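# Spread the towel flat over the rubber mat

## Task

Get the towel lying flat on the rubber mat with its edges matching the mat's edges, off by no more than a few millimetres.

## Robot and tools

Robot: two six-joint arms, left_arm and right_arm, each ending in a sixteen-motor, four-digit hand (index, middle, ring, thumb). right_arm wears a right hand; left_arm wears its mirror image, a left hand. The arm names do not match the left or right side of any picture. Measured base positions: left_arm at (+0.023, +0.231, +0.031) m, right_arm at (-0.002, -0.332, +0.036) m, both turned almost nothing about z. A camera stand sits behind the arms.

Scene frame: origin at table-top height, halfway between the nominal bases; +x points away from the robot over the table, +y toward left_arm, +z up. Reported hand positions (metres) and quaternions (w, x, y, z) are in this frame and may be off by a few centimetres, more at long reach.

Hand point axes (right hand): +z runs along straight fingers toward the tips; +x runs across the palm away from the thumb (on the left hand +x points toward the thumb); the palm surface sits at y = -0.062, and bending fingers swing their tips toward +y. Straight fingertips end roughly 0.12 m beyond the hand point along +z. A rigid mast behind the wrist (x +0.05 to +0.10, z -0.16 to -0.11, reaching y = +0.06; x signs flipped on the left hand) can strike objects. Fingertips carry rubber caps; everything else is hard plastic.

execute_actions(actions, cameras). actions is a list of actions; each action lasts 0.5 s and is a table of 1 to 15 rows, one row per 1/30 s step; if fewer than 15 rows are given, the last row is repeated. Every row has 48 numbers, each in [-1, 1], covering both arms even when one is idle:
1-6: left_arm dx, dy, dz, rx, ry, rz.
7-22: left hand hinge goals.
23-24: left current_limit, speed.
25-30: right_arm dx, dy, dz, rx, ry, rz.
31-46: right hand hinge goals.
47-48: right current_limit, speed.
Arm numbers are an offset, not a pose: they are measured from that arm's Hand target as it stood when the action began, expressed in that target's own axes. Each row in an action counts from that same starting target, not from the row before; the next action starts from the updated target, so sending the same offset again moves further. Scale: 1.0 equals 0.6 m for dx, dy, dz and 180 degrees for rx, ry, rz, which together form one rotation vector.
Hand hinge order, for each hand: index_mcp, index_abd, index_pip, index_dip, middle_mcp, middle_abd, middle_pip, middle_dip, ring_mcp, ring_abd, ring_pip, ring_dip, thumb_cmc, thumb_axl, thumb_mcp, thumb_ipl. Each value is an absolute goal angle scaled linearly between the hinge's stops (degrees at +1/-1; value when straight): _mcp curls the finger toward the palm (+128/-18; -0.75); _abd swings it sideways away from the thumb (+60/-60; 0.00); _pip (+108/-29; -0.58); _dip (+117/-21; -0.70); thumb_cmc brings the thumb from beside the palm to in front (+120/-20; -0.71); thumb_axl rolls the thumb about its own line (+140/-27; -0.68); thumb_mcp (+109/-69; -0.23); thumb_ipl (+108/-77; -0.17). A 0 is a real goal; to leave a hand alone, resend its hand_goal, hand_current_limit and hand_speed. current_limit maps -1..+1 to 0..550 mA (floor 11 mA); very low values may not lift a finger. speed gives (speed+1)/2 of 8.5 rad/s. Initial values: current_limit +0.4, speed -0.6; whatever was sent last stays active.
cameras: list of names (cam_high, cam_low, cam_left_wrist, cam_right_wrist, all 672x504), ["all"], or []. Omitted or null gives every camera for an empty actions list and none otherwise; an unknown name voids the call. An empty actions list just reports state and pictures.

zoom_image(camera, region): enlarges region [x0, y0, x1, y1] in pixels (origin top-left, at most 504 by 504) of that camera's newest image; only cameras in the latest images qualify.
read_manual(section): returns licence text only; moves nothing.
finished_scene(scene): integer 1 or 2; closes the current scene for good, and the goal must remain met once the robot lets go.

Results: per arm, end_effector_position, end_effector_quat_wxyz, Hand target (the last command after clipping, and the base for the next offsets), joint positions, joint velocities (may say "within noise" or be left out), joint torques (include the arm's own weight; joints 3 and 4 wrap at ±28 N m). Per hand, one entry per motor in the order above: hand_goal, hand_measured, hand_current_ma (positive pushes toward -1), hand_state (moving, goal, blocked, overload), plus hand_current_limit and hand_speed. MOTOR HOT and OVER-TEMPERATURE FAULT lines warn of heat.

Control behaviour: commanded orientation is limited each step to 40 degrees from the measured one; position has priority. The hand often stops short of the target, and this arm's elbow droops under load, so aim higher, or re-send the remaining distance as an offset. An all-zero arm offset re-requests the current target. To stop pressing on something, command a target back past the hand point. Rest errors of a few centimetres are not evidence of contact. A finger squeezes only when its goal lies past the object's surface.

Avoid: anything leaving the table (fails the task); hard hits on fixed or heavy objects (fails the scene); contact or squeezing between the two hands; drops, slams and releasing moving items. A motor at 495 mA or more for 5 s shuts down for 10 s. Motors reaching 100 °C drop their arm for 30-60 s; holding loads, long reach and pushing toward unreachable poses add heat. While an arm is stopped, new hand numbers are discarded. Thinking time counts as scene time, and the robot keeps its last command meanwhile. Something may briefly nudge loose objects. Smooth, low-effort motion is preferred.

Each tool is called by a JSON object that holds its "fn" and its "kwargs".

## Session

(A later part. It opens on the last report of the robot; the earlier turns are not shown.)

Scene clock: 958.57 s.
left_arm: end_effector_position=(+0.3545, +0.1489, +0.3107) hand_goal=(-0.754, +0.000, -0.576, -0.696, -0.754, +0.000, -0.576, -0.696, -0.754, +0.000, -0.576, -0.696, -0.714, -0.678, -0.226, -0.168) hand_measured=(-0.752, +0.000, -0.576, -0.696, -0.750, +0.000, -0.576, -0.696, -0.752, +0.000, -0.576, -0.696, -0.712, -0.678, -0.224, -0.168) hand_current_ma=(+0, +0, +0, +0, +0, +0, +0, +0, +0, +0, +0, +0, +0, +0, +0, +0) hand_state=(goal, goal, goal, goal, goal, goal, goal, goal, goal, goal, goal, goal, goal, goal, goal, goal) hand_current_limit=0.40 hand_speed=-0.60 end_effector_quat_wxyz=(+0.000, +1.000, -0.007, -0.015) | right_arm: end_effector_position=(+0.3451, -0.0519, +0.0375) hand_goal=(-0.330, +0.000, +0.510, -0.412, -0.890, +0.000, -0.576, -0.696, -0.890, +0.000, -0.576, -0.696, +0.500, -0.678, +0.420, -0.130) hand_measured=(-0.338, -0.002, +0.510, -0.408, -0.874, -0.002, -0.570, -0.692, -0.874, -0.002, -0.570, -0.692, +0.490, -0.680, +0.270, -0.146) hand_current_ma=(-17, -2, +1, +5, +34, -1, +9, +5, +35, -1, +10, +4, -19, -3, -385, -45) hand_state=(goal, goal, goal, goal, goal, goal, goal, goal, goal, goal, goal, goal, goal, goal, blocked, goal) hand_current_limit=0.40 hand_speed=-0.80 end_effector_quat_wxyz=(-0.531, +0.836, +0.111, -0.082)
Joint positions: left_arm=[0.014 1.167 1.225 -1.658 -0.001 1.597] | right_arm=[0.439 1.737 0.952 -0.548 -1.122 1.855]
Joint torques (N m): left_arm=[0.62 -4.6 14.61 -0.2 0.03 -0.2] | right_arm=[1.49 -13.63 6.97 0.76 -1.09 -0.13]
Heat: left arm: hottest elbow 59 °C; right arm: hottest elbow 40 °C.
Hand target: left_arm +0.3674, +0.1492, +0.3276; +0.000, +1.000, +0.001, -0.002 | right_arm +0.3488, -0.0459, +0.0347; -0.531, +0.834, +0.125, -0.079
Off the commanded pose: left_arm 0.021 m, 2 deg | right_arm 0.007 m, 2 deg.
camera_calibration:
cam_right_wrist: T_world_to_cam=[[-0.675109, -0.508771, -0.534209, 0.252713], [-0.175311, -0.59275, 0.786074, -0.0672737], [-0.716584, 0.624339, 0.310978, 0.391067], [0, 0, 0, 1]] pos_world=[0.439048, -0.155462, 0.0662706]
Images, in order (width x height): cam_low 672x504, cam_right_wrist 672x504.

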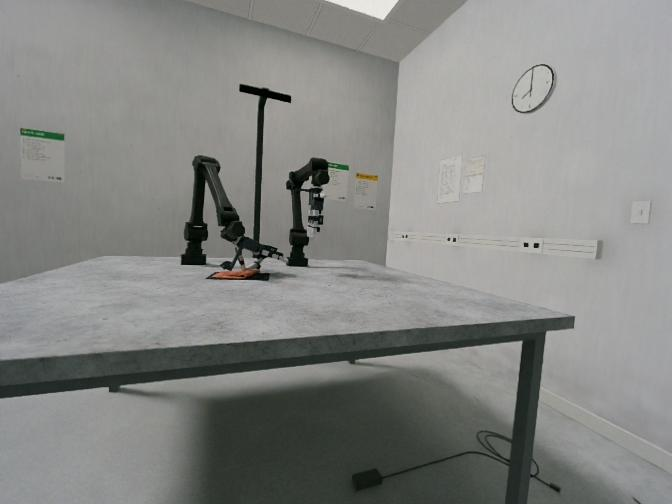

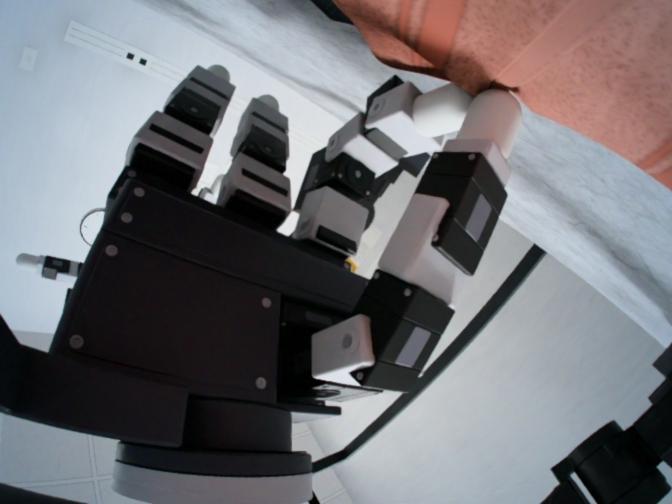

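{"fn": "execute_actions", "kwargs": {"actions": [[[0,0,0,0,0,0,-0.754,0,-0.576,-0.696,-0.754,0,-0.576,-0.696,-0.754,0,-0.576,-0.696,-0.714,-0.678,-0.226,-0.168,0.4,-0.6,0,0,0,0,0,0,-0.26,0,0.51,-0.412,-0.89,0,-0.576,-0.696,-0.89,0,-0.576,-0.696,0.5,-0.678,0.5,-0.1,0.6,-0.8]],[[0,0,0,0,0,0,-0.754,0,-0.576,-0.696,-0.754,0,-0.576,-0.696,-0.754,0,-0.576,-0.696,-0.714,-0.678,-0.226,-0.168,0.4,-0.6,0,-0.045,-0.021,0,0,0,-0.26,0,0.51,-0.412,-0.89,0,-0.576,-0.696,-0.89,0,-0.576,-0.696,0.5,-0.678,0.5,-0.1,0.6,-0.8]]], "cameras": ["cam_right_wrist","cam_low"]}}

{"fn": "zoom_image", "kwargs": {"camera": "cam_right_wrist", "region": [400, 0, 620, 180]}}

{"fn": "zoom_image", "kwargs": {"camera": "cam_low", "region": [170, 220, 290, 300]}}

Scene clock: 966.37 s.
left_arm: end_effector_position=(+0.3545, +0.1489, +0.3107) hand_goal=(-0.754, +0.000, -0.576, -0.696, -0.754, +0.000, -0.576, -0.696, -0.754, +0.000, -0.576, -0.696, -0.714, -0.678, -0.226, -0.168) hand_measured=(-0.752, +0.000, -0.576, -0.696, -0.750, +0.000, -0.576, -0.696, -0.752, +0.000, -0.576, -0.696, -0.712, -0.678, -0.224, -0.168) hand_current_ma=(+0, +0, +0, +0, +0, +0, +0, +0, +0, +0, +0, +0, +0, +0, +0, +0) hand_state=(goal, goal, goal, goal, goal, goal, goal, goal, goal, goal, goal, goal, goal, goal, goal, goal) hand_current_limit=0.40 hand_speed=-0.60 end_effector_quat_wxyz=(+0.000, +1.000, -0.007, -0.015) | right_arm: end_effector_position=(+0.3351, -0.0564, +0.0499) hand_goal=(-0.260, +0.000, +0.510, -0.412, -0.890, +0.000, -0.576, -0.696, -0.890, +0.000, -0.576, -0.696, +0.500, -0.678, +0.500, -0.100) hand_measured=(-0.330, +0.000, +0.506, -0.408, -0.874, -0.002, -0.570, -0.692, -0.874, -0.002, -0.570, -0.692, +0.490, -0.680, +0.272, -0.144) hand_current_ma=(-240, +0, -6, +5, +34, -1, +9, +5, +35, -1, +10, +4, -16, -3, -440, -179) hand_state=(blocked, goal, goal, goal, goal, goal, goal, goal, goal, goal, goal, goal, goal, goal, blocked, blocked) hand_current_limit=0.60 hand_speed=-0.80 end_effector_quat_wxyz=(-0.527, +0.838, +0.106, -0.095)
Joint positions: left_arm=[0.014 1.167 1.225 -1.658 -0.001 1.597] | right_arm=[0.439 1.704 0.952 -0.619 -1.122 1.844]
Joint torques (N m): left_arm=[0.97 -4.48 14.65 -0.21 0.01 -0.19] | right_arm=[1.49 -15.62 8.73 0.4 -1.14 -0.01]
Heat: left arm: hottest elbow 59 °C; right arm: hottest elbow 40 °C.
Hand target: left_arm +0.3674, +0.1492, +0.3276; +0.000, +1.000, +0.001, -0.002 | right_arm +0.3487, -0.0458, +0.0646; -0.531, +0.834, +0.125, -0.079
Off the commanded pose: left_arm 0.021 m, 2 deg | right_arm 0.023 m, 3 deg.
camera_calibration:
cam_right_wrist: T_world_to_cam=[[-0.68629, -0.518587, -0.509974, 0.252342], [-0.151897, -0.583507, 0.797776, -0.0894796], [-0.71129, 0.624969, 0.321683, 0.380517], [0, 0, 0, 1]] pos_world=[0.430246, -0.159162, 0.0776667]
Images, in order (width x height): cam_low 672x504, cam_right_wrist 672x504.

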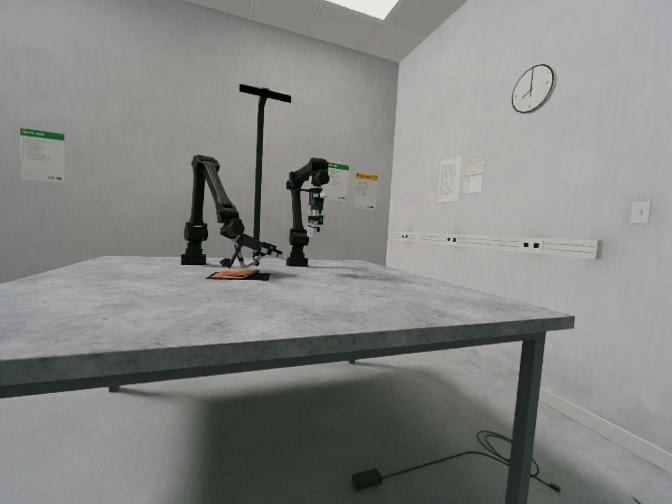

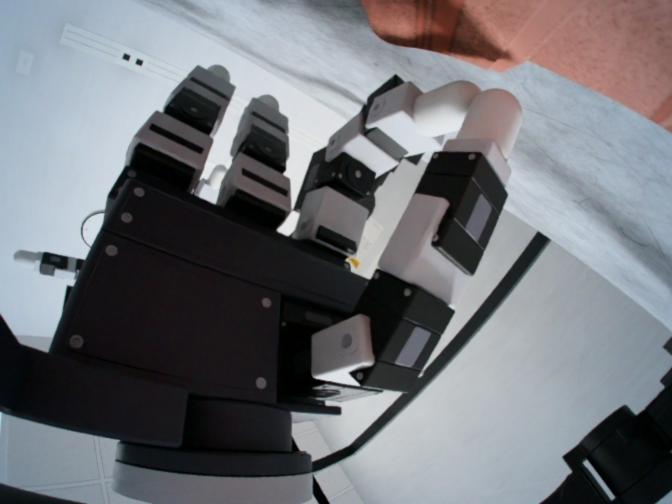

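Scaled by 2.291 from the camera's 672x504 image, which has a finer 960x720 frame.

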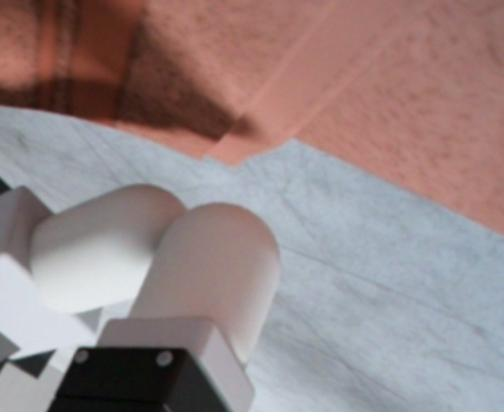

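Scaled by 4.200.

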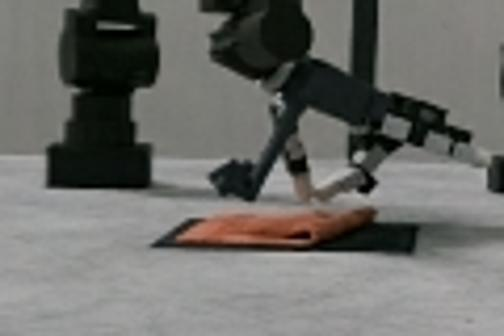

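{"fn": "execute_actions", "kwargs": {"actions": [[[0,0,0,0,0,0,-0.754,0,-0.576,-0.696,-0.754,0,-0.576,-0.696,-0.754,0,-0.576,-0.696,-0.714,-0.678,-0.226,-0.168,0.4,-0.6,-0.0146,-0.131,-0.114,0,0,0,-0.5,0,0.2,-0.5,-0.89,0,-0.576,-0.696,-0.89,0,-0.576,-0.696,0.5,-0.678,0,0,0,-0.6]],[[0,0,0,0,0,0,-0.754,0,-0.576,-0.696,-0.754,0,-0.576,-0.696,-0.754,0,-0.576,-0.696,-0.714,-0.678,-0.226,-0.168,0.4,-0.6,-0.0015,-0.013,-0.17,0,0,0,-0.754,0,-0.576,-0.696,-0.754,0,-0.576,-0.696,0.4,0,0.6,-0.696,-0.3,-0.678,-0.226,-0.168,0,-0.6]],[[0,0,0,0,0,0,-0.754,0,-0.576,-0.696,-0.754,0,-0.576,-0.696,-0.754,0,-0.576,-0.696,-0.714,-0.678,-0.226,-0.168,0.4,-0.6,-0.0015,-0.013,-0.17,0,0,0,-0.754,0,-0.576,-0.696,-0.754,0,-0.576,-0.696,0.48,0,0.737,-0.696,-0.714,-0.678,-0.226,-0.168,0,-0.6]],[[0,0,0,0,0,0,-0.754,0,-0.576,-0.696,-0.754,0,-0.576,-0.696,-0.754,0,-0.576,-0.696,-0.714,-0.678,-0.226,-0.168,0.4,-0.6,0,0,0,-0.117,0.0325,0.051,-0.754,0,-0.576,-0.696,-0.754,0,-0.576,-0.696,0.48,0,0.737,-0.696,-0.714,-0.678,-0.226,-0.168,0,-0.6]],[[0,0,0,0,0,0,-0.754,0,-0.576,-0.696,-0.754,0,-0.576,-0.696,-0.754,0,-0.576,-0.696,-0.714,-0.678,-0.226,-0.168,0.4,-0.6,0,0,0,-0.117,0.0325,0.051,-0.754,0,-0.576,-0.696,-0.754,0,-0.576,-0.696,0.48,0,0.737,-0.696,-0.714,-0.678,-0.226,-0.168,0,-0.6]],[[0,0,0,0,0,0,-0.754,0,-0.576,-0.696,-0.754,0,-0.576,-0.696,-0.754,0,-0.576,-0.696,-0.714,-0.678,-0.226,-0.168,0.4,-0.6,0,0,0,-0.117,0.0325,0.051,-0.754,0,-0.576,-0.696,-0.754,0,-0.576,-0.696,0.48,0,0.737,-0.696,-0.714,-0.678,-0.226,-0.168,0,-0.6]]], "cameras": ["all"]}}

{"fn": "zoom_image", "kwargs": {"camera": "cam_high", "region": [250, 195, 370, 315]}}

Scene clock: 1017.20 s.
left_arm: end_effector_position=(+0.3545, +0.1489, +0.3107) hand_goal=(-0.754, +0.000, -0.576, -0.696, -0.754, +0.000, -0.576, -0.696, -0.754, +0.000, -0.576, -0.696, -0.714, -0.678, -0.226, -0.168) hand_measured=(-0.752, +0.000, -0.576, -0.696, -0.750, +0.000, -0.576, -0.696, -0.752, +0.000, -0.576, -0.696, -0.712, -0.678, -0.224, -0.168) hand_current_ma=(+0, +0, +0, +0, +0, +0, +0, +0, +0, +0, +0, +0, +0, +0, +0, +0) hand_state=(goal, goal, goal, goal, goal, goal, goal, goal, goal, goal, goal, goal, goal, goal, goal, goal) hand_current_limit=0.40 hand_speed=-0.60 end_effector_quat_wxyz=(+0.000, +1.000, -0.007, -0.015) | right_arm: end_effector_position=(+0.3843, -0.2520, +0.2490) hand_goal=(-0.754, +0.000, -0.576, -0.696, -0.754, +0.000, -0.576, -0.696, +0.480, +0.000, +0.736, -0.696, -0.714, -0.678, -0.226, -0.168) hand_measured=(-0.750, +0.000, -0.574, -0.694, -0.750, -0.002, -0.574, -0.692, +0.468, -0.002, +0.732, -0.694, -0.712, -0.680, -0.222, -0.166) hand_current_ma=(+4, +0, +3, +4, +4, -1, +3, +4, -26, -1, -4, +3, +2, -2, +9, +4) hand_state=(goal, goal, goal, goal, goal, goal, goal, goal, goal, goal, goal, goal, goal, goal, goal, goal) hand_current_limit=0.00 hand_speed=-0.60 end_effector_quat_wxyz=(-0.008, +0.996, -0.084, -0.024)
Joint positions: left_arm=[0.014 1.167 1.225 -1.658 -0.001 1.597] | right_arm=[0.39 1.552 1.42 -1.476 -0.035 2.087]
Joint torques (N m): left_arm=[0.97 -4.78 14.54 -0.27 0 -0.19] | right_arm=[0.5 -13.57 12.03 -0.23 0.21 0.16]
Heat: left arm: hottest elbow 59 °C; right arm: hottest elbow 41 °C.
Hand target: left_arm +0.3674, +0.1492, +0.3276; +0.000, +1.000, +0.001, -0.002 | right_arm +0.3988, -0.2468, +0.2653; -0.001, +0.993, -0.122, +0.001
Off the commanded pose: left_arm 0.021 m, 2 deg | right_arm 0.022 m, 5 deg.
joint sent to its limit (right arm) — joint 6 (wrist roll), upper limit. The joint targets are off in orientation, not in position.
camera_calibration:
cam_left_wrist: T_world_to_cam=[[-0.743256, 0.664781, 0.075075, 0.103745], [0.443889, 0.406081, 0.798787, -0.532788], [0.500532, 0.627029, -0.596911, 0.0309364], [0, 0, 0, 1]] pos_world=[0.298123, 0.127989, 0.436262]
cam_right_wrist: T_world_to_cam=[[-0.869115, -0.488632, 0.0766724, 0.217876], [-0.220539, 0.521592, 0.824199, -0.0566733], [-0.442722, 0.699414, -0.561086, 0.609184], [0, 0, 0, 1]] pos_world=[0.44656, -0.29005, 0.371809]

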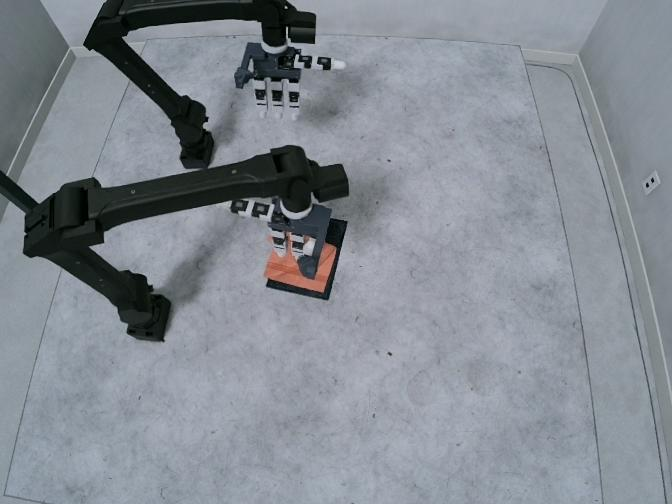

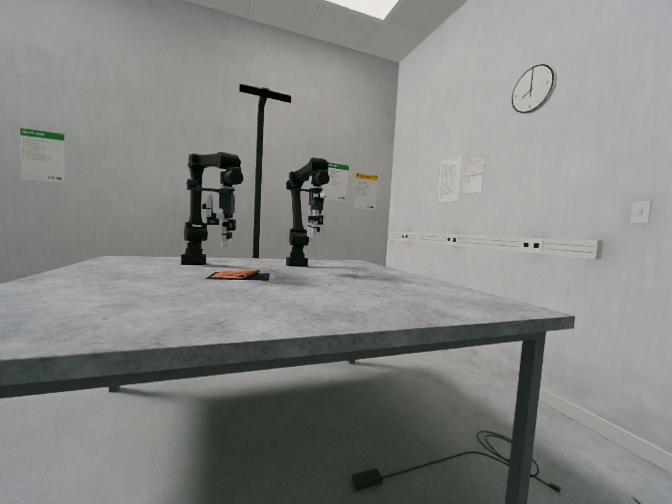

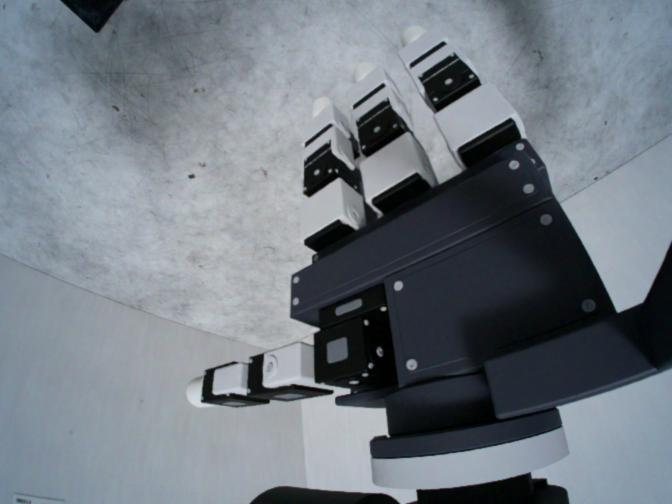

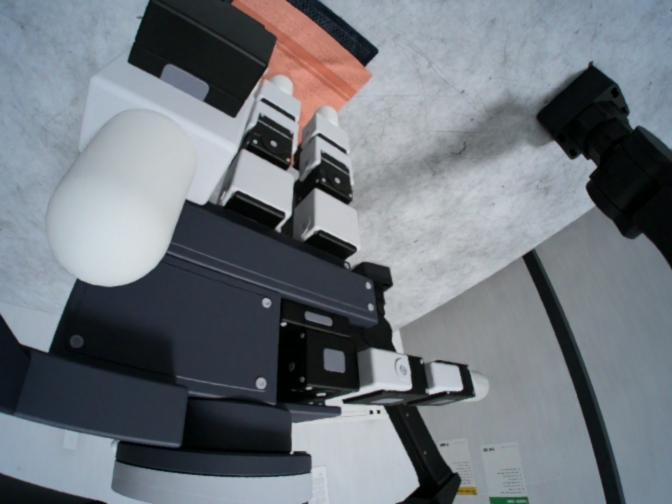

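Scaled by 4.200.

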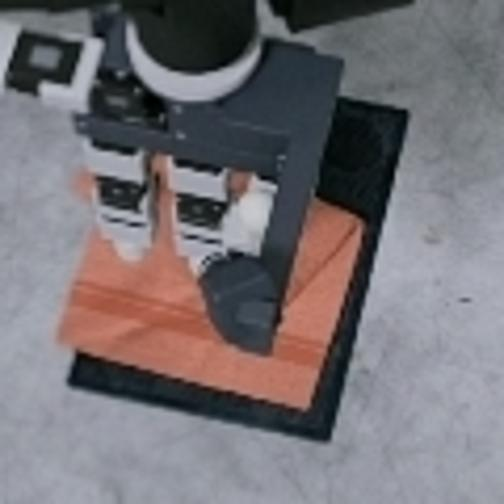

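{"fn": "execute_actions", "kwargs": {"actions": [[[0,0,0,0,0,0,-0.754,0,-0.576,-0.696,-0.754,0,-0.576,-0.696,-0.754,0,-0.576,-0.696,-0.714,-0.678,-0.226,-0.168,0.4,-0.6,0,0,0,0,0,-0.2,-0.754,0,-0.576,-0.696,-0.754,0,-0.576,-0.696,0.48,0,0.737,-0.696,-0.714,-0.678,-0.226,-0.168,0,-0.6]],[[0,0,0,0,0,0,-0.754,0,-0.576,-0.696,-0.754,0,-0.576,-0.696,-0.754,0,-0.576,-0.696,-0.714,-0.678,-0.226,-0.168,0.4,-0.6,0,0,0,0,0,-0.2,-0.754,0,-0.576,-0.696,-0.754,0,-0.576,-0.696,0.48,0,0.737,-0.696,-0.714,-0.678,-0.226,-0.168,0,-0.6]],[[0,0,0,0,0,0,-0.754,0,-0.576,-0.696,-0.754,0,-0.576,-0.696,-0.754,0,-0.576,-0.696,-0.714,-0.678,-0.226,-0.168,0.4,-0.6,0,0,0,0,0,-0.2,-0.754,0,-0.576,-0.696,-0.754,0,-0.576,-0.696,0.48,0,0.737,-0.696,-0.714,-0.678,-0.226,-0.168,0,-0.6]],[[0,0,0,0,0,0,-0.754,0,-0.576,-0.696,-0.754,0,-0.576,-0.696,-0.754,0,-0.576,-0.696,-0.714,-0.678,-0.226,-0.168,0.4,-0.6,0,0,0,0,0,-0.2,-0.754,0,-0.576,-0.696,-0.754,0,-0.576,-0.696,0.48,0,0.737,-0.696,-0.714,-0.678,-0.226,-0.168,0,-0.6]],[[0,0,0,0,0,0,-0.754,0,-0.576,-0.696,-0.754,0,-0.576,-0.696,-0.754,0,-0.576,-0.696,-0.714,-0.678,-0.226,-0.168,0.4,-0.6,0,0,0,0,0,-0.2,-0.754,0,-0.576,-0.696,-0.754,0,-0.576,-0.696,0.48,0,0.737,-0.696,-0.714,-0.678,-0.226,-0.168,0,-0.6]]], "cameras": ["cam_high","cam_right_wrist"]}}

{"fn": "zoom_image", "kwargs": {"camera": "cam_high", "region": [250, 195, 370, 315]}}

Scene clock: 1032.80 s.
left_arm: end_effector_position=(+0.3545, +0.1489, +0.3107) hand_goal=(-0.754, +0.000, -0.576, -0.696, -0.754, +0.000, -0.576, -0.696, -0.754, +0.000, -0.576, -0.696, -0.714, -0.678, -0.226, -0.168) hand_measured=(-0.752, +0.000, -0.576, -0.696, -0.750, +0.000, -0.576, -0.696, -0.752, +0.000, -0.576, -0.696, -0.712, -0.678, -0.224, -0.168) hand_current_ma=(+0, +0, +0, +0, +0, +0, +0, +0, +0, +0, +0, +0, +0, +0, +0, +0) hand_state=(goal, goal, goal, goal, goal, goal, goal, goal, goal, goal, goal, goal, goal, goal, goal, goal) hand_current_limit=0.40 hand_speed=-0.60 end_effector_quat_wxyz=(+0.000, +1.000, -0.007, -0.015) | right_arm: end_effector_position=(+0.3778, -0.2459, +0.2425) hand_goal=(-0.754, +0.000, -0.576, -0.696, -0.754, +0.000, -0.576, -0.696, +0.480, +0.000, +0.736, -0.696, -0.714, -0.678, -0.226, -0.168) hand_measured=(-0.752, +0.000, -0.574, -0.694, -0.752, +0.000, -0.574, -0.692, +0.468, -0.002, +0.734, -0.694, -0.714, -0.680, -0.222, -0.166) hand_current_ma=(+2, +0, +2, +4, +2, +0, +2, +4, -26, -1, -4, +3, +0, -2, +10, +4) hand_state=(goal, goal, goal, goal, goal, goal, goal, goal, goal, goal, goal, goal, goal, goal, goal, goal) hand_current_limit=0.00 hand_speed=-0.60 end_effector_quat_wxyz=(-0.022, +0.127, +0.992, -0.011)
Joint positions: left_arm=[0.014 1.167 1.225 -1.658 -0.001 1.597] | right_arm=[0.077 1.259 1.114 -1.473 0.014 -1.278]
Joint torques (N m): left_arm=[0.91 -5.13 14.57 -0.32 0 -0.21] | right_arm=[-0.26 -8.47 12.19 0.59 -0.24 -0.07]
Heat: left arm: hottest elbow 59 °C; right arm: hottest elbow 43 °C.
Hand target: left_arm +0.3674, +0.1492, +0.3276; +0.000, +1.000, +0.001, -0.002 | right_arm +0.3988, -0.2469, +0.2653; +0.001, +0.122, +0.993, +0.001
Off the commanded pose: left_arm 0.021 m, 2 deg | right_arm 0.031 m, 3 deg.
camera_calibration:
cam_right_wrist: T_world_to_cam=[[0.912327, 0.409445, -0.00370128, -0.217001], [0.248237, -0.54589, 0.800239, -0.489643], [0.325633, -0.730999, -0.59967, -0.0343277], [0, 0, 0, 1]] pos_world=[0.330702, -0.203535, 0.370443]
Images, in order (width x height): cam_high 672x504, cam_right_wrist 672x504.

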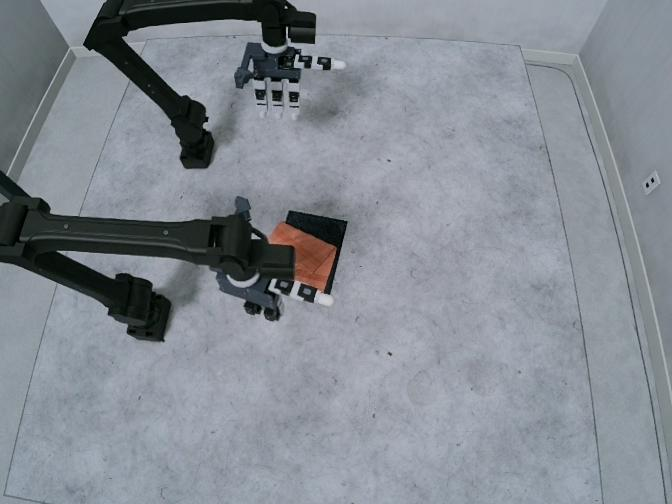

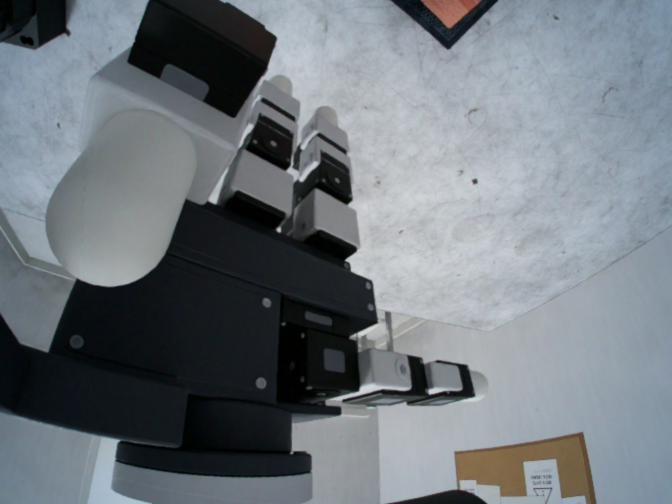

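Scaled by 4.200.

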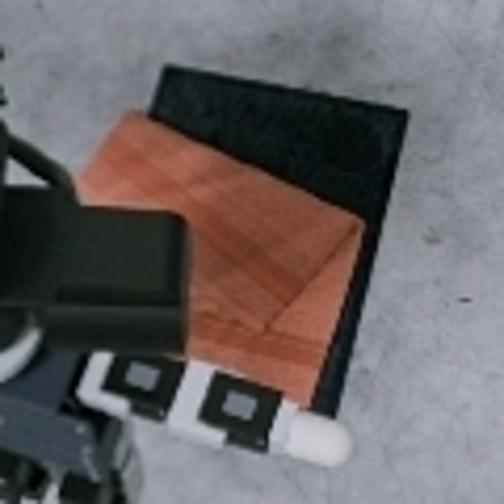

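{"fn": "execute_actions", "kwargs": {"actions": [[[0,0,0,0,0,0,-0.754,0,-0.576,-0.696,-0.754,0,-0.576,-0.696,-0.754,0,-0.576,-0.696,-0.714,-0.678,-0.226,-0.168,0.4,-0.6,-0.0037,0.0564,0.0417,0,0,0,-0.754,-0.05,-0.576,-0.696,-0.754,0.05,-0.576,-0.696,0.48,0,0.737,-0.696,-0.714,-0.678,-0.226,-0.168,0,-0.6]],[[0,0,0,0,0,0,-0.754,0,-0.576,-0.696,-0.754,0,-0.576,-0.696,-0.754,0,-0.576,-0.696,-0.714,-0.678,-0.226,-0.168,0.4,-0.6,-0.0037,0.0564,0.0417,0,0,0,-0.754,-0.05,-0.576,-0.696,-0.754,0.05,-0.576,-0.696,0.48,0,0.737,-0.696,-0.714,-0.678,-0.226,-0.168,0,-0.6]],[[0,0,0,0,0,0,-0.754,0,-0.576,-0.696,-0.754,0,-0.576,-0.696,-0.754,0,-0.576,-0.696,-0.714,-0.678,-0.226,-0.168,0.4,-0.6,-0.0037,0.0564,0.0417,0,0,0,-0.754,-0.05,-0.576,-0.696,-0.754,0.05,-0.576,-0.696,0.48,0,0.737,-0.696,-0.714,-0.678,-0.226,-0.168,0,-0.6]]], "cameras": ["cam_high","cam_low","cam_right_wrist"]}}

{"fn": "zoom_image", "kwargs": {"camera": "cam_right_wrist", "region": [200, 0, 504, 220]}}

{"fn": "zoom_image", "kwargs": {"camera": "cam_high", "region": [250, 195, 370, 315]}}

Scene clock: 1044.03 s.
left_arm: end_effector_position=(+0.3545, +0.1489, +0.3107) hand_goal=(-0.754, +0.000, -0.576, -0.696, -0.754, +0.000, -0.576, -0.696, -0.754, +0.000, -0.576, -0.696, -0.714, -0.678, -0.226, -0.168) hand_measured=(-0.752, +0.000, -0.576, -0.696, -0.750, +0.000, -0.576, -0.696, -0.752, +0.000, -0.576, -0.696, -0.712, -0.678, -0.224, -0.168) hand_current_ma=(+0, +0, +0, +0, +0, +0, +0, +0, +0, +0, +0, +0, +0, +0, +0, +0) hand_state=(goal, goal, goal, goal, goal, goal, goal, goal, goal, goal, goal, goal, goal, goal, goal, goal) hand_current_limit=0.40 hand_speed=-0.60 end_effector_quat_wxyz=(+0.000, +1.000, -0.007, -0.015) | right_arm: end_effector_position=(+0.4206, -0.1537, +0.1832) hand_goal=(-0.754, -0.050, -0.576, -0.696, -0.754, +0.050, -0.576, -0.696, +0.480, +0.000, +0.736, -0.696, -0.714, -0.678, -0.226, -0.168) hand_measured=(-0.752, -0.048, -0.574, -0.694, -0.752, +0.046, -0.574, -0.692, +0.468, -0.002, +0.734, -0.694, -0.714, -0.680, -0.222, -0.166) hand_current_ma=(+1, +3, +2, +4, +1, -3, +2, +4, -26, -1, -3, +3, +0, -2, +10, +4) hand_state=(goal, goal, goal, goal, goal, goal, goal, goal, goal, goal, goal, goal, goal, goal, goal, goal) hand_current_limit=0.00 hand_speed=-0.60 end_effector_quat_wxyz=(-0.011, +0.119, +0.993, -0.003)
Joint positions: left_arm=[0.014 1.167 1.225 -1.658 -0.001 1.597] | right_arm=[0.3 1.431 1.114 -1.276 -0.002 -1.073]
Joint torques (N m): left_arm=[0.67 -4.89 14.64 -0.16 0.02 -0.21] | right_arm=[1.03 -11.81 9.06 0.8 -0.09 0.12]
Heat: left arm: hottest elbow 59 °C; right arm: hottest elbow 44 °C.
Hand target: left_arm +0.3674, +0.1492, +0.3276; +0.000, +1.000, +0.001, -0.002 | right_arm +0.4299, -0.1498, +0.1904; +0.001, +0.122, +0.993, +0.001
Off the commanded pose: left_arm 0.021 m, 2 deg | right_arm 0.012 m, 2 deg.
camera_calibration:
cam_right_wrist: T_world_to_cam=[[0.904778, 0.425294, 0.0224059, -0.29318], [0.239276, -0.551153, 0.79936, -0.39944], [0.352312, -0.717883, -0.600434, -0.0254896], [0, 0, 0, 1]] pos_world=[0.369819, -0.113764, 0.31056]
Images, in order (width x height): cam_high 672x504, cam_low 672x504, cam_right_wrist 672x504.

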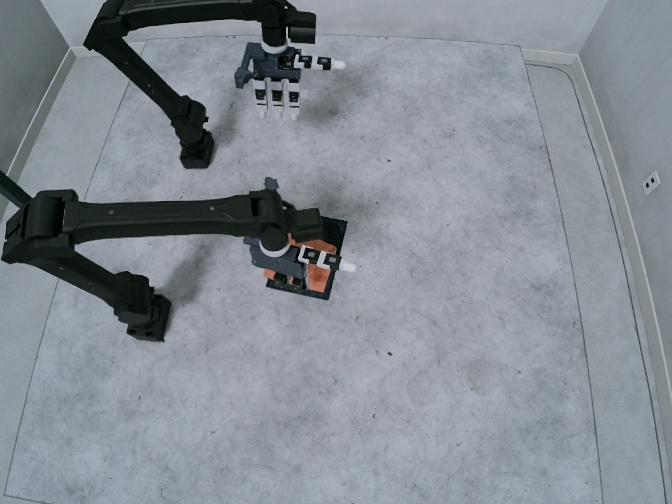

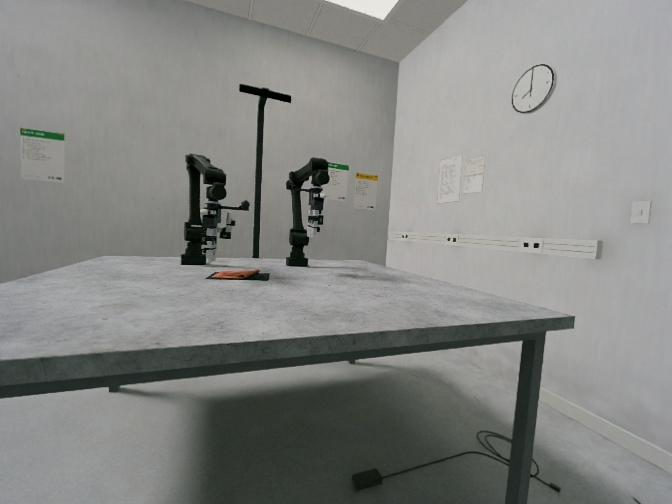

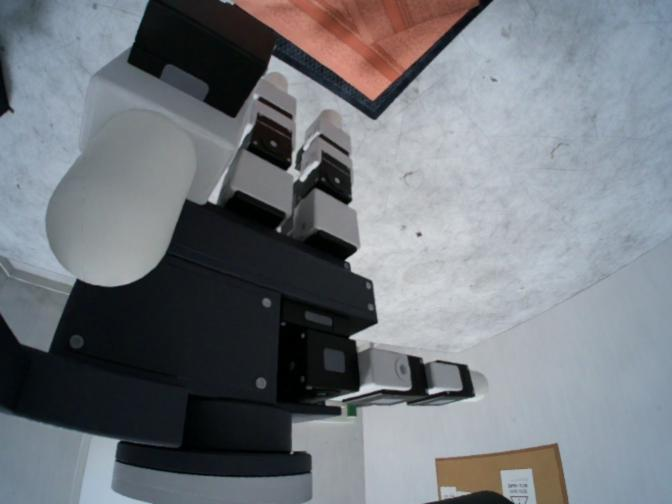

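Scaled by 1.658 from the camera's 672x504 image, which has a finer 960x720 frame.

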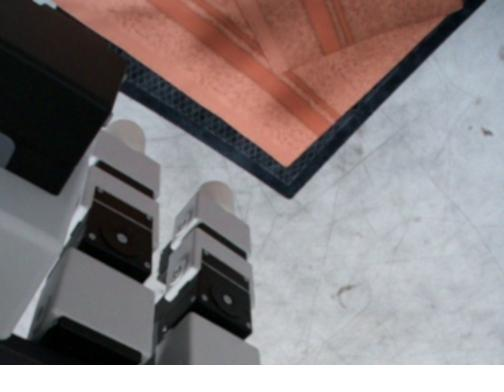

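Scaled by 4.200.

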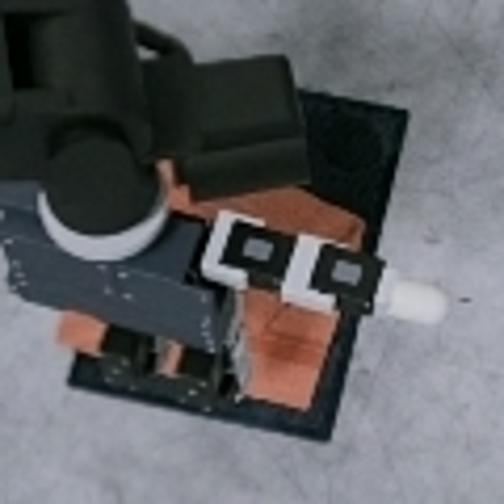

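{"fn": "execute_actions", "kwargs": {"actions": [[[0,0,0,0,0,0,-0.754,0,-0.576,-0.696,-0.754,0,-0.576,-0.696,-0.754,0,-0.576,-0.696,-0.714,-0.678,-0.226,-0.168,0.4,-0.6,-0.004,0.0525,0.0583,0,0,0,-0.754,-0.05,-0.576,-0.696,-0.754,0.05,-0.576,-0.696,0.48,0,0.737,-0.696,-0.714,-0.678,-0.226,-0.168,0,-0.6]]], "cameras": ["cam_high","cam_low","cam_right_wrist"]}}

{"fn": "zoom_image", "kwargs": {"camera": "cam_right_wrist", "region": [200, 0, 504, 220]}}

{"fn": "zoom_image", "kwargs": {"camera": "cam_high", "region": [250, 195, 370, 315]}}

{"fn": "zoom_image", "kwargs": {"camera": "cam_low", "region": [170, 220, 290, 300]}}

Scene clock: 1058.90 s.
left_arm: end_effector_position=(+0.3545, +0.1489, +0.3107) hand_goal=(-0.754, +0.000, -0.576, -0.696, -0.754, +0.000, -0.576, -0.696, -0.754, +0.000, -0.576, -0.696, -0.714, -0.678, -0.226, -0.168) hand_measured=(-0.752, +0.000, -0.576, -0.696, -0.750, +0.000, -0.576, -0.696, -0.752, +0.000, -0.576, -0.696, -0.712, -0.678, -0.224, -0.168) hand_current_ma=(+0, +0, +0, +0, +0, +0, +0, +0, +0, +0, +0, +0, +0, +0, +0, +0) hand_state=(goal, goal, goal, goal, goal, goal, goal, goal, goal, goal, goal, goal, goal, goal, goal, goal) hand_current_limit=0.40 hand_speed=-0.60 end_effector_quat_wxyz=(+0.000, +1.000, -0.007, -0.015) | right_arm: end_effector_position=(+0.4350, -0.1233, +0.1526) hand_goal=(-0.754, -0.050, -0.576, -0.696, -0.754, +0.050, -0.576, -0.696, +0.480, +0.000, +0.736, -0.696, -0.714, -0.678, -0.226, -0.168) hand_measured=(-0.752, -0.048, -0.574, -0.694, -0.752, +0.048, -0.574, -0.692, +0.468, -0.002, +0.734, -0.694, -0.714, -0.680, -0.222, -0.166) hand_current_ma=(+1, +3, +2, +4, +1, -3, +2, +4, -26, -1, -3, +3, +0, -2, +10, +4) hand_state=(goal, goal, goal, goal, goal, goal, goal, goal, goal, goal, goal, goal, goal, goal, goal, goal) hand_current_limit=0.00 hand_speed=-0.60 end_effector_quat_wxyz=(-0.006, +0.119, +0.993, -0.002)
Joint positions: left_arm=[0.014 1.167 1.225 -1.658 -0.001 1.597] | right_arm=[0.362 1.512 1.114 -1.186 -0.001 -1.011]
Joint torques (N m): left_arm=[0.67 -4.54 14.67 -0.35 0.04 -0.18] | right_arm=[0.97 -13.1 7.92 0.81 -0.09 0.13]
Heat: left arm: hottest elbow 59 °C; right arm: hottest elbow 44 °C.
Hand target: left_arm +0.3674, +0.1492, +0.3276; +0.000, +1.000, +0.001, -0.002 | right_arm +0.4399, -0.1197, +0.1556; +0.001, +0.122, +0.993, +0.001
Off the commanded pose: left_arm 0.021 m, 2 deg | right_arm 0.007 m, 1 deg.
camera_calibration:
cam_right_wrist: T_world_to_cam=[[0.904692, 0.424848, 0.0321807, -0.320027], [0.230802, -0.552166, 0.801151, -0.358374], [0.358137, -0.717368, -0.597596, -0.0300369], [0, 0, 0, 1]] pos_world=[0.382997, -0.0834663, 0.27946]
Images, in order (width x height): cam_high 672x504, cam_low 672x504, cam_right_wrist 672x504.

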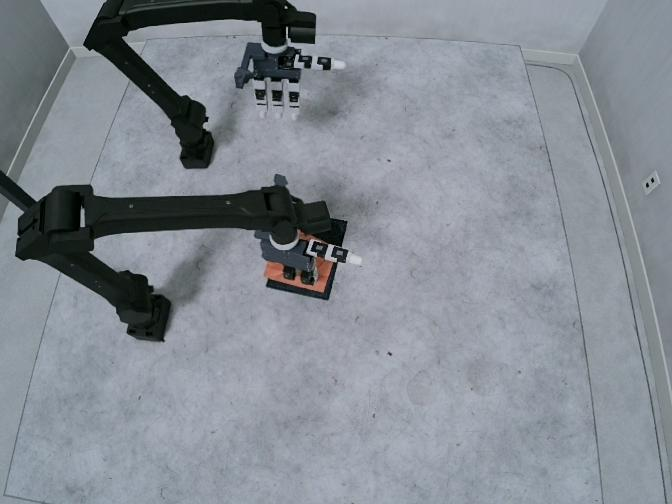

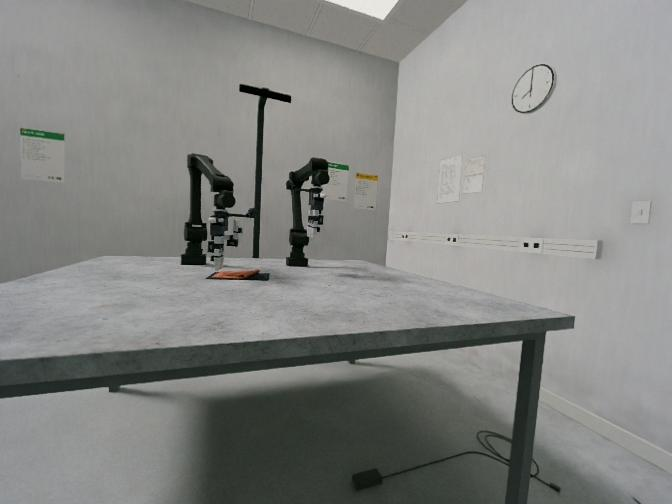

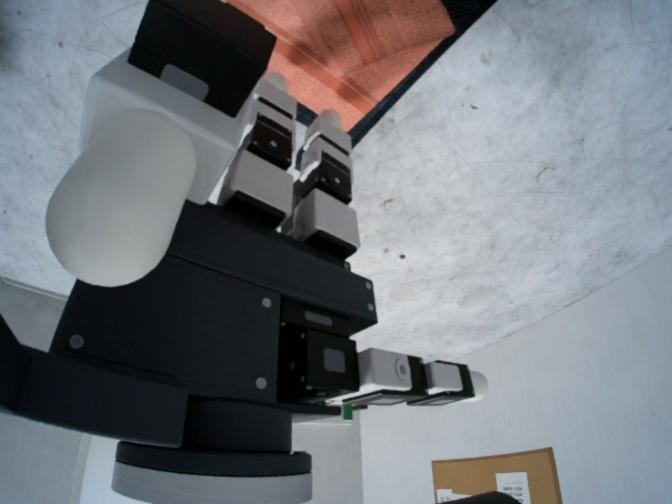

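Scaled by 1.658 from the camera's 672x504 image, which has a finer 960x720 frame.

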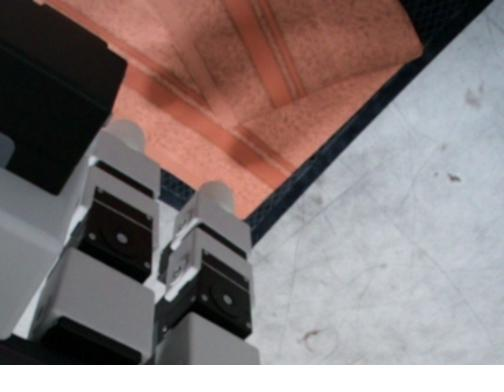

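Scaled by 4.200.

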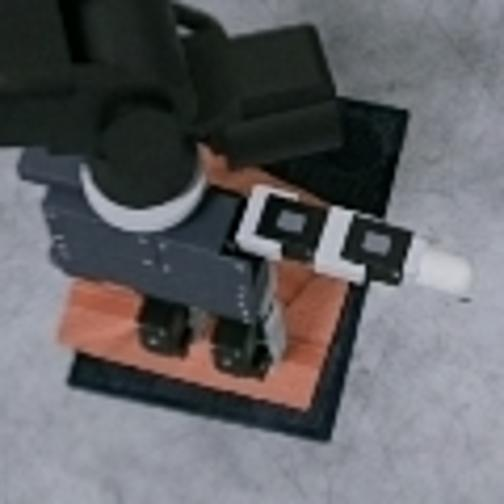

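Scaled by 4.200.

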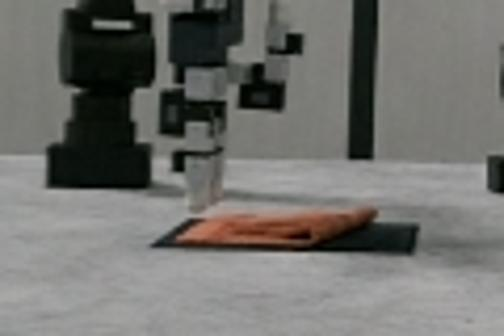

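{"fn": "execute_actions", "kwargs": {"actions": [[[0,0,0,0,0,0,-0.754,0,-0.576,-0.696,-0.754,0,-0.576,-0.696,-0.754,0,-0.576,-0.696,-0.714,-0.678,-0.226,-0.168,0.4,-0.6,0.011,-0.003,0.02,0,0,0,-0.754,-0.05,-0.576,-0.696,-0.754,0.05,-0.576,-0.696,0.48,0,0.737,-0.696,-0.714,-0.678,-0.226,-0.168,0,-0.6]]], "cameras": ["cam_high","cam_low","cam_right_wrist"]}}

{"fn": "zoom_image", "kwargs": {"camera": "cam_right_wrist", "region": [200, 0, 504, 220]}}

{"fn": "zoom_image", "kwargs": {"camera": "cam_high", "region": [250, 195, 370, 315]}}

{"fn": "zoom_image", "kwargs": {"camera": "cam_low", "region": [170, 220, 290, 300]}}

Scene clock: 1069.90 s.
left_arm: end_effector_position=(+0.3545, +0.1489, +0.3107) hand_goal=(-0.754, +0.000, -0.576, -0.696, -0.754, +0.000, -0.576, -0.696, -0.754, +0.000, -0.576, -0.696, -0.714, -0.678, -0.226, -0.168) hand_measured=(-0.752, +0.000, -0.576, -0.696, -0.750, +0.000, -0.576, -0.696, -0.752, +0.000, -0.576, -0.696, -0.712, -0.678, -0.224, -0.168) hand_current_ma=(+0, +0, +0, +0, +0, +0, +0, +0, +0, +0, +0, +0, +0, +0, +0, +0) hand_state=(goal, goal, goal, goal, goal, goal, goal, goal, goal, goal, goal, goal, goal, goal, goal, goal) hand_current_limit=0.40 hand_speed=-0.60 end_effector_quat_wxyz=(+0.000, +1.000, -0.007, -0.015) | right_arm: end_effector_position=(+0.4347, -0.1238, +0.1450) hand_goal=(-0.754, -0.050, -0.576, -0.696, -0.754, +0.050, -0.576, -0.696, +0.480, +0.000, +0.736, -0.696, -0.714, -0.678, -0.226, -0.168) hand_measured=(-0.752, -0.048, -0.574, -0.694, -0.752, +0.048, -0.574, -0.692, +0.468, -0.002, +0.734, -0.694, -0.714, -0.680, -0.222, -0.166) hand_current_ma=(+1, +3, +2, +4, +1, -3, +2, +4, -26, -1, -3, +3, +0, -2, +10, +4) hand_state=(goal, goal, goal, goal, goal, goal, goal, goal, goal, goal, goal, goal, goal, goal, goal, goal) hand_current_limit=0.00 hand_speed=-0.60 end_effector_quat_wxyz=(-0.001, +0.122, +0.993, +0.000)
Joint positions: left_arm=[0.014 1.167 1.225 -1.658 -0.001 1.597] | right_arm=[0.362 1.512 1.09 -1.151 -0.001 -1.005]
Joint torques (N m): left_arm=[0.62 -4.84 14.54 -0.23 0.01 -0.19] | right_arm=[1.38 -13.1 6.83 0.9 -0.09 0.15]
Heat: left arm: hottest elbow 59 °C; right arm: hottest elbow 44 °C.
Hand target: left_arm +0.3674, +0.1492, +0.3276; +0.000, +1.000, +0.001, -0.002 | right_arm +0.4331, -0.1198, +0.1436; +0.001, +0.122, +0.993, +0.001
Off the commanded pose: left_arm 0.021 m, 2 deg | right_arm 0.005 m, 0 deg.
camera_calibration:
cam_right_wrist: T_world_to_cam=[[0.906691, 0.419577, 0.043213, -0.3223], [0.219189, -0.556218, 0.80161, -0.348043], [0.360373, -0.71734, -0.596284, -0.0359868], [0, 0, 0, 1]] pos_world=[0.381483, -0.0841729, 0.271464]
Images, in order (width x height): cam_high 672x504, cam_low 672x504, cam_right_wrist 672x504.

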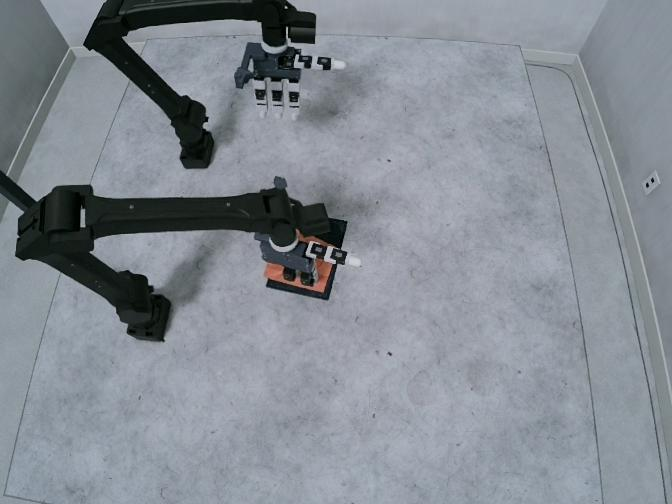

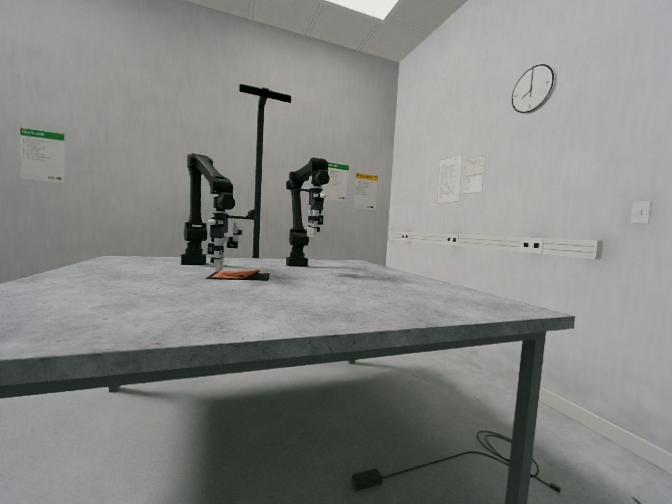

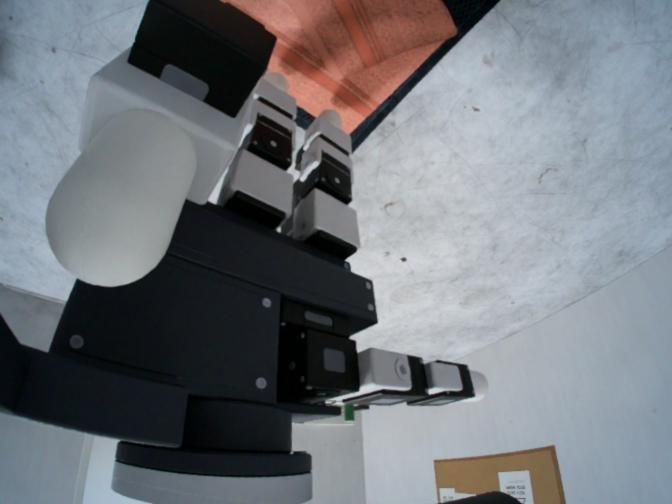

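Scaled by 1.658 from the camera's 672x504 image, which has a finer 960x720 frame.

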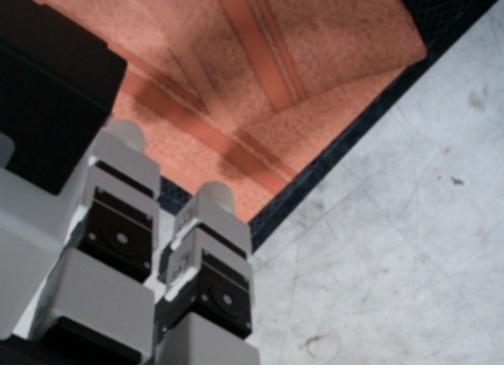

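Scaled by 4.200.

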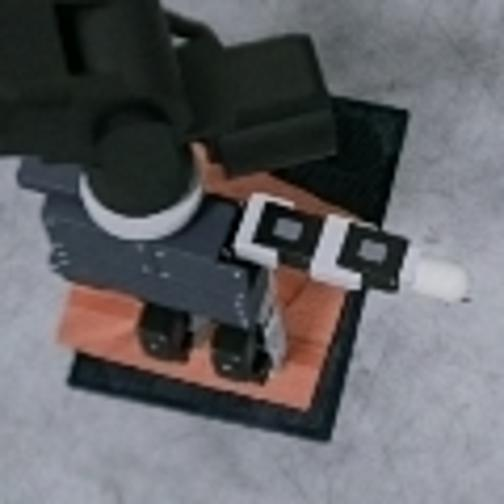

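Scaled by 4.200.

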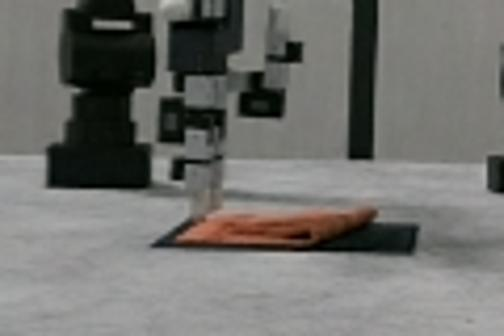

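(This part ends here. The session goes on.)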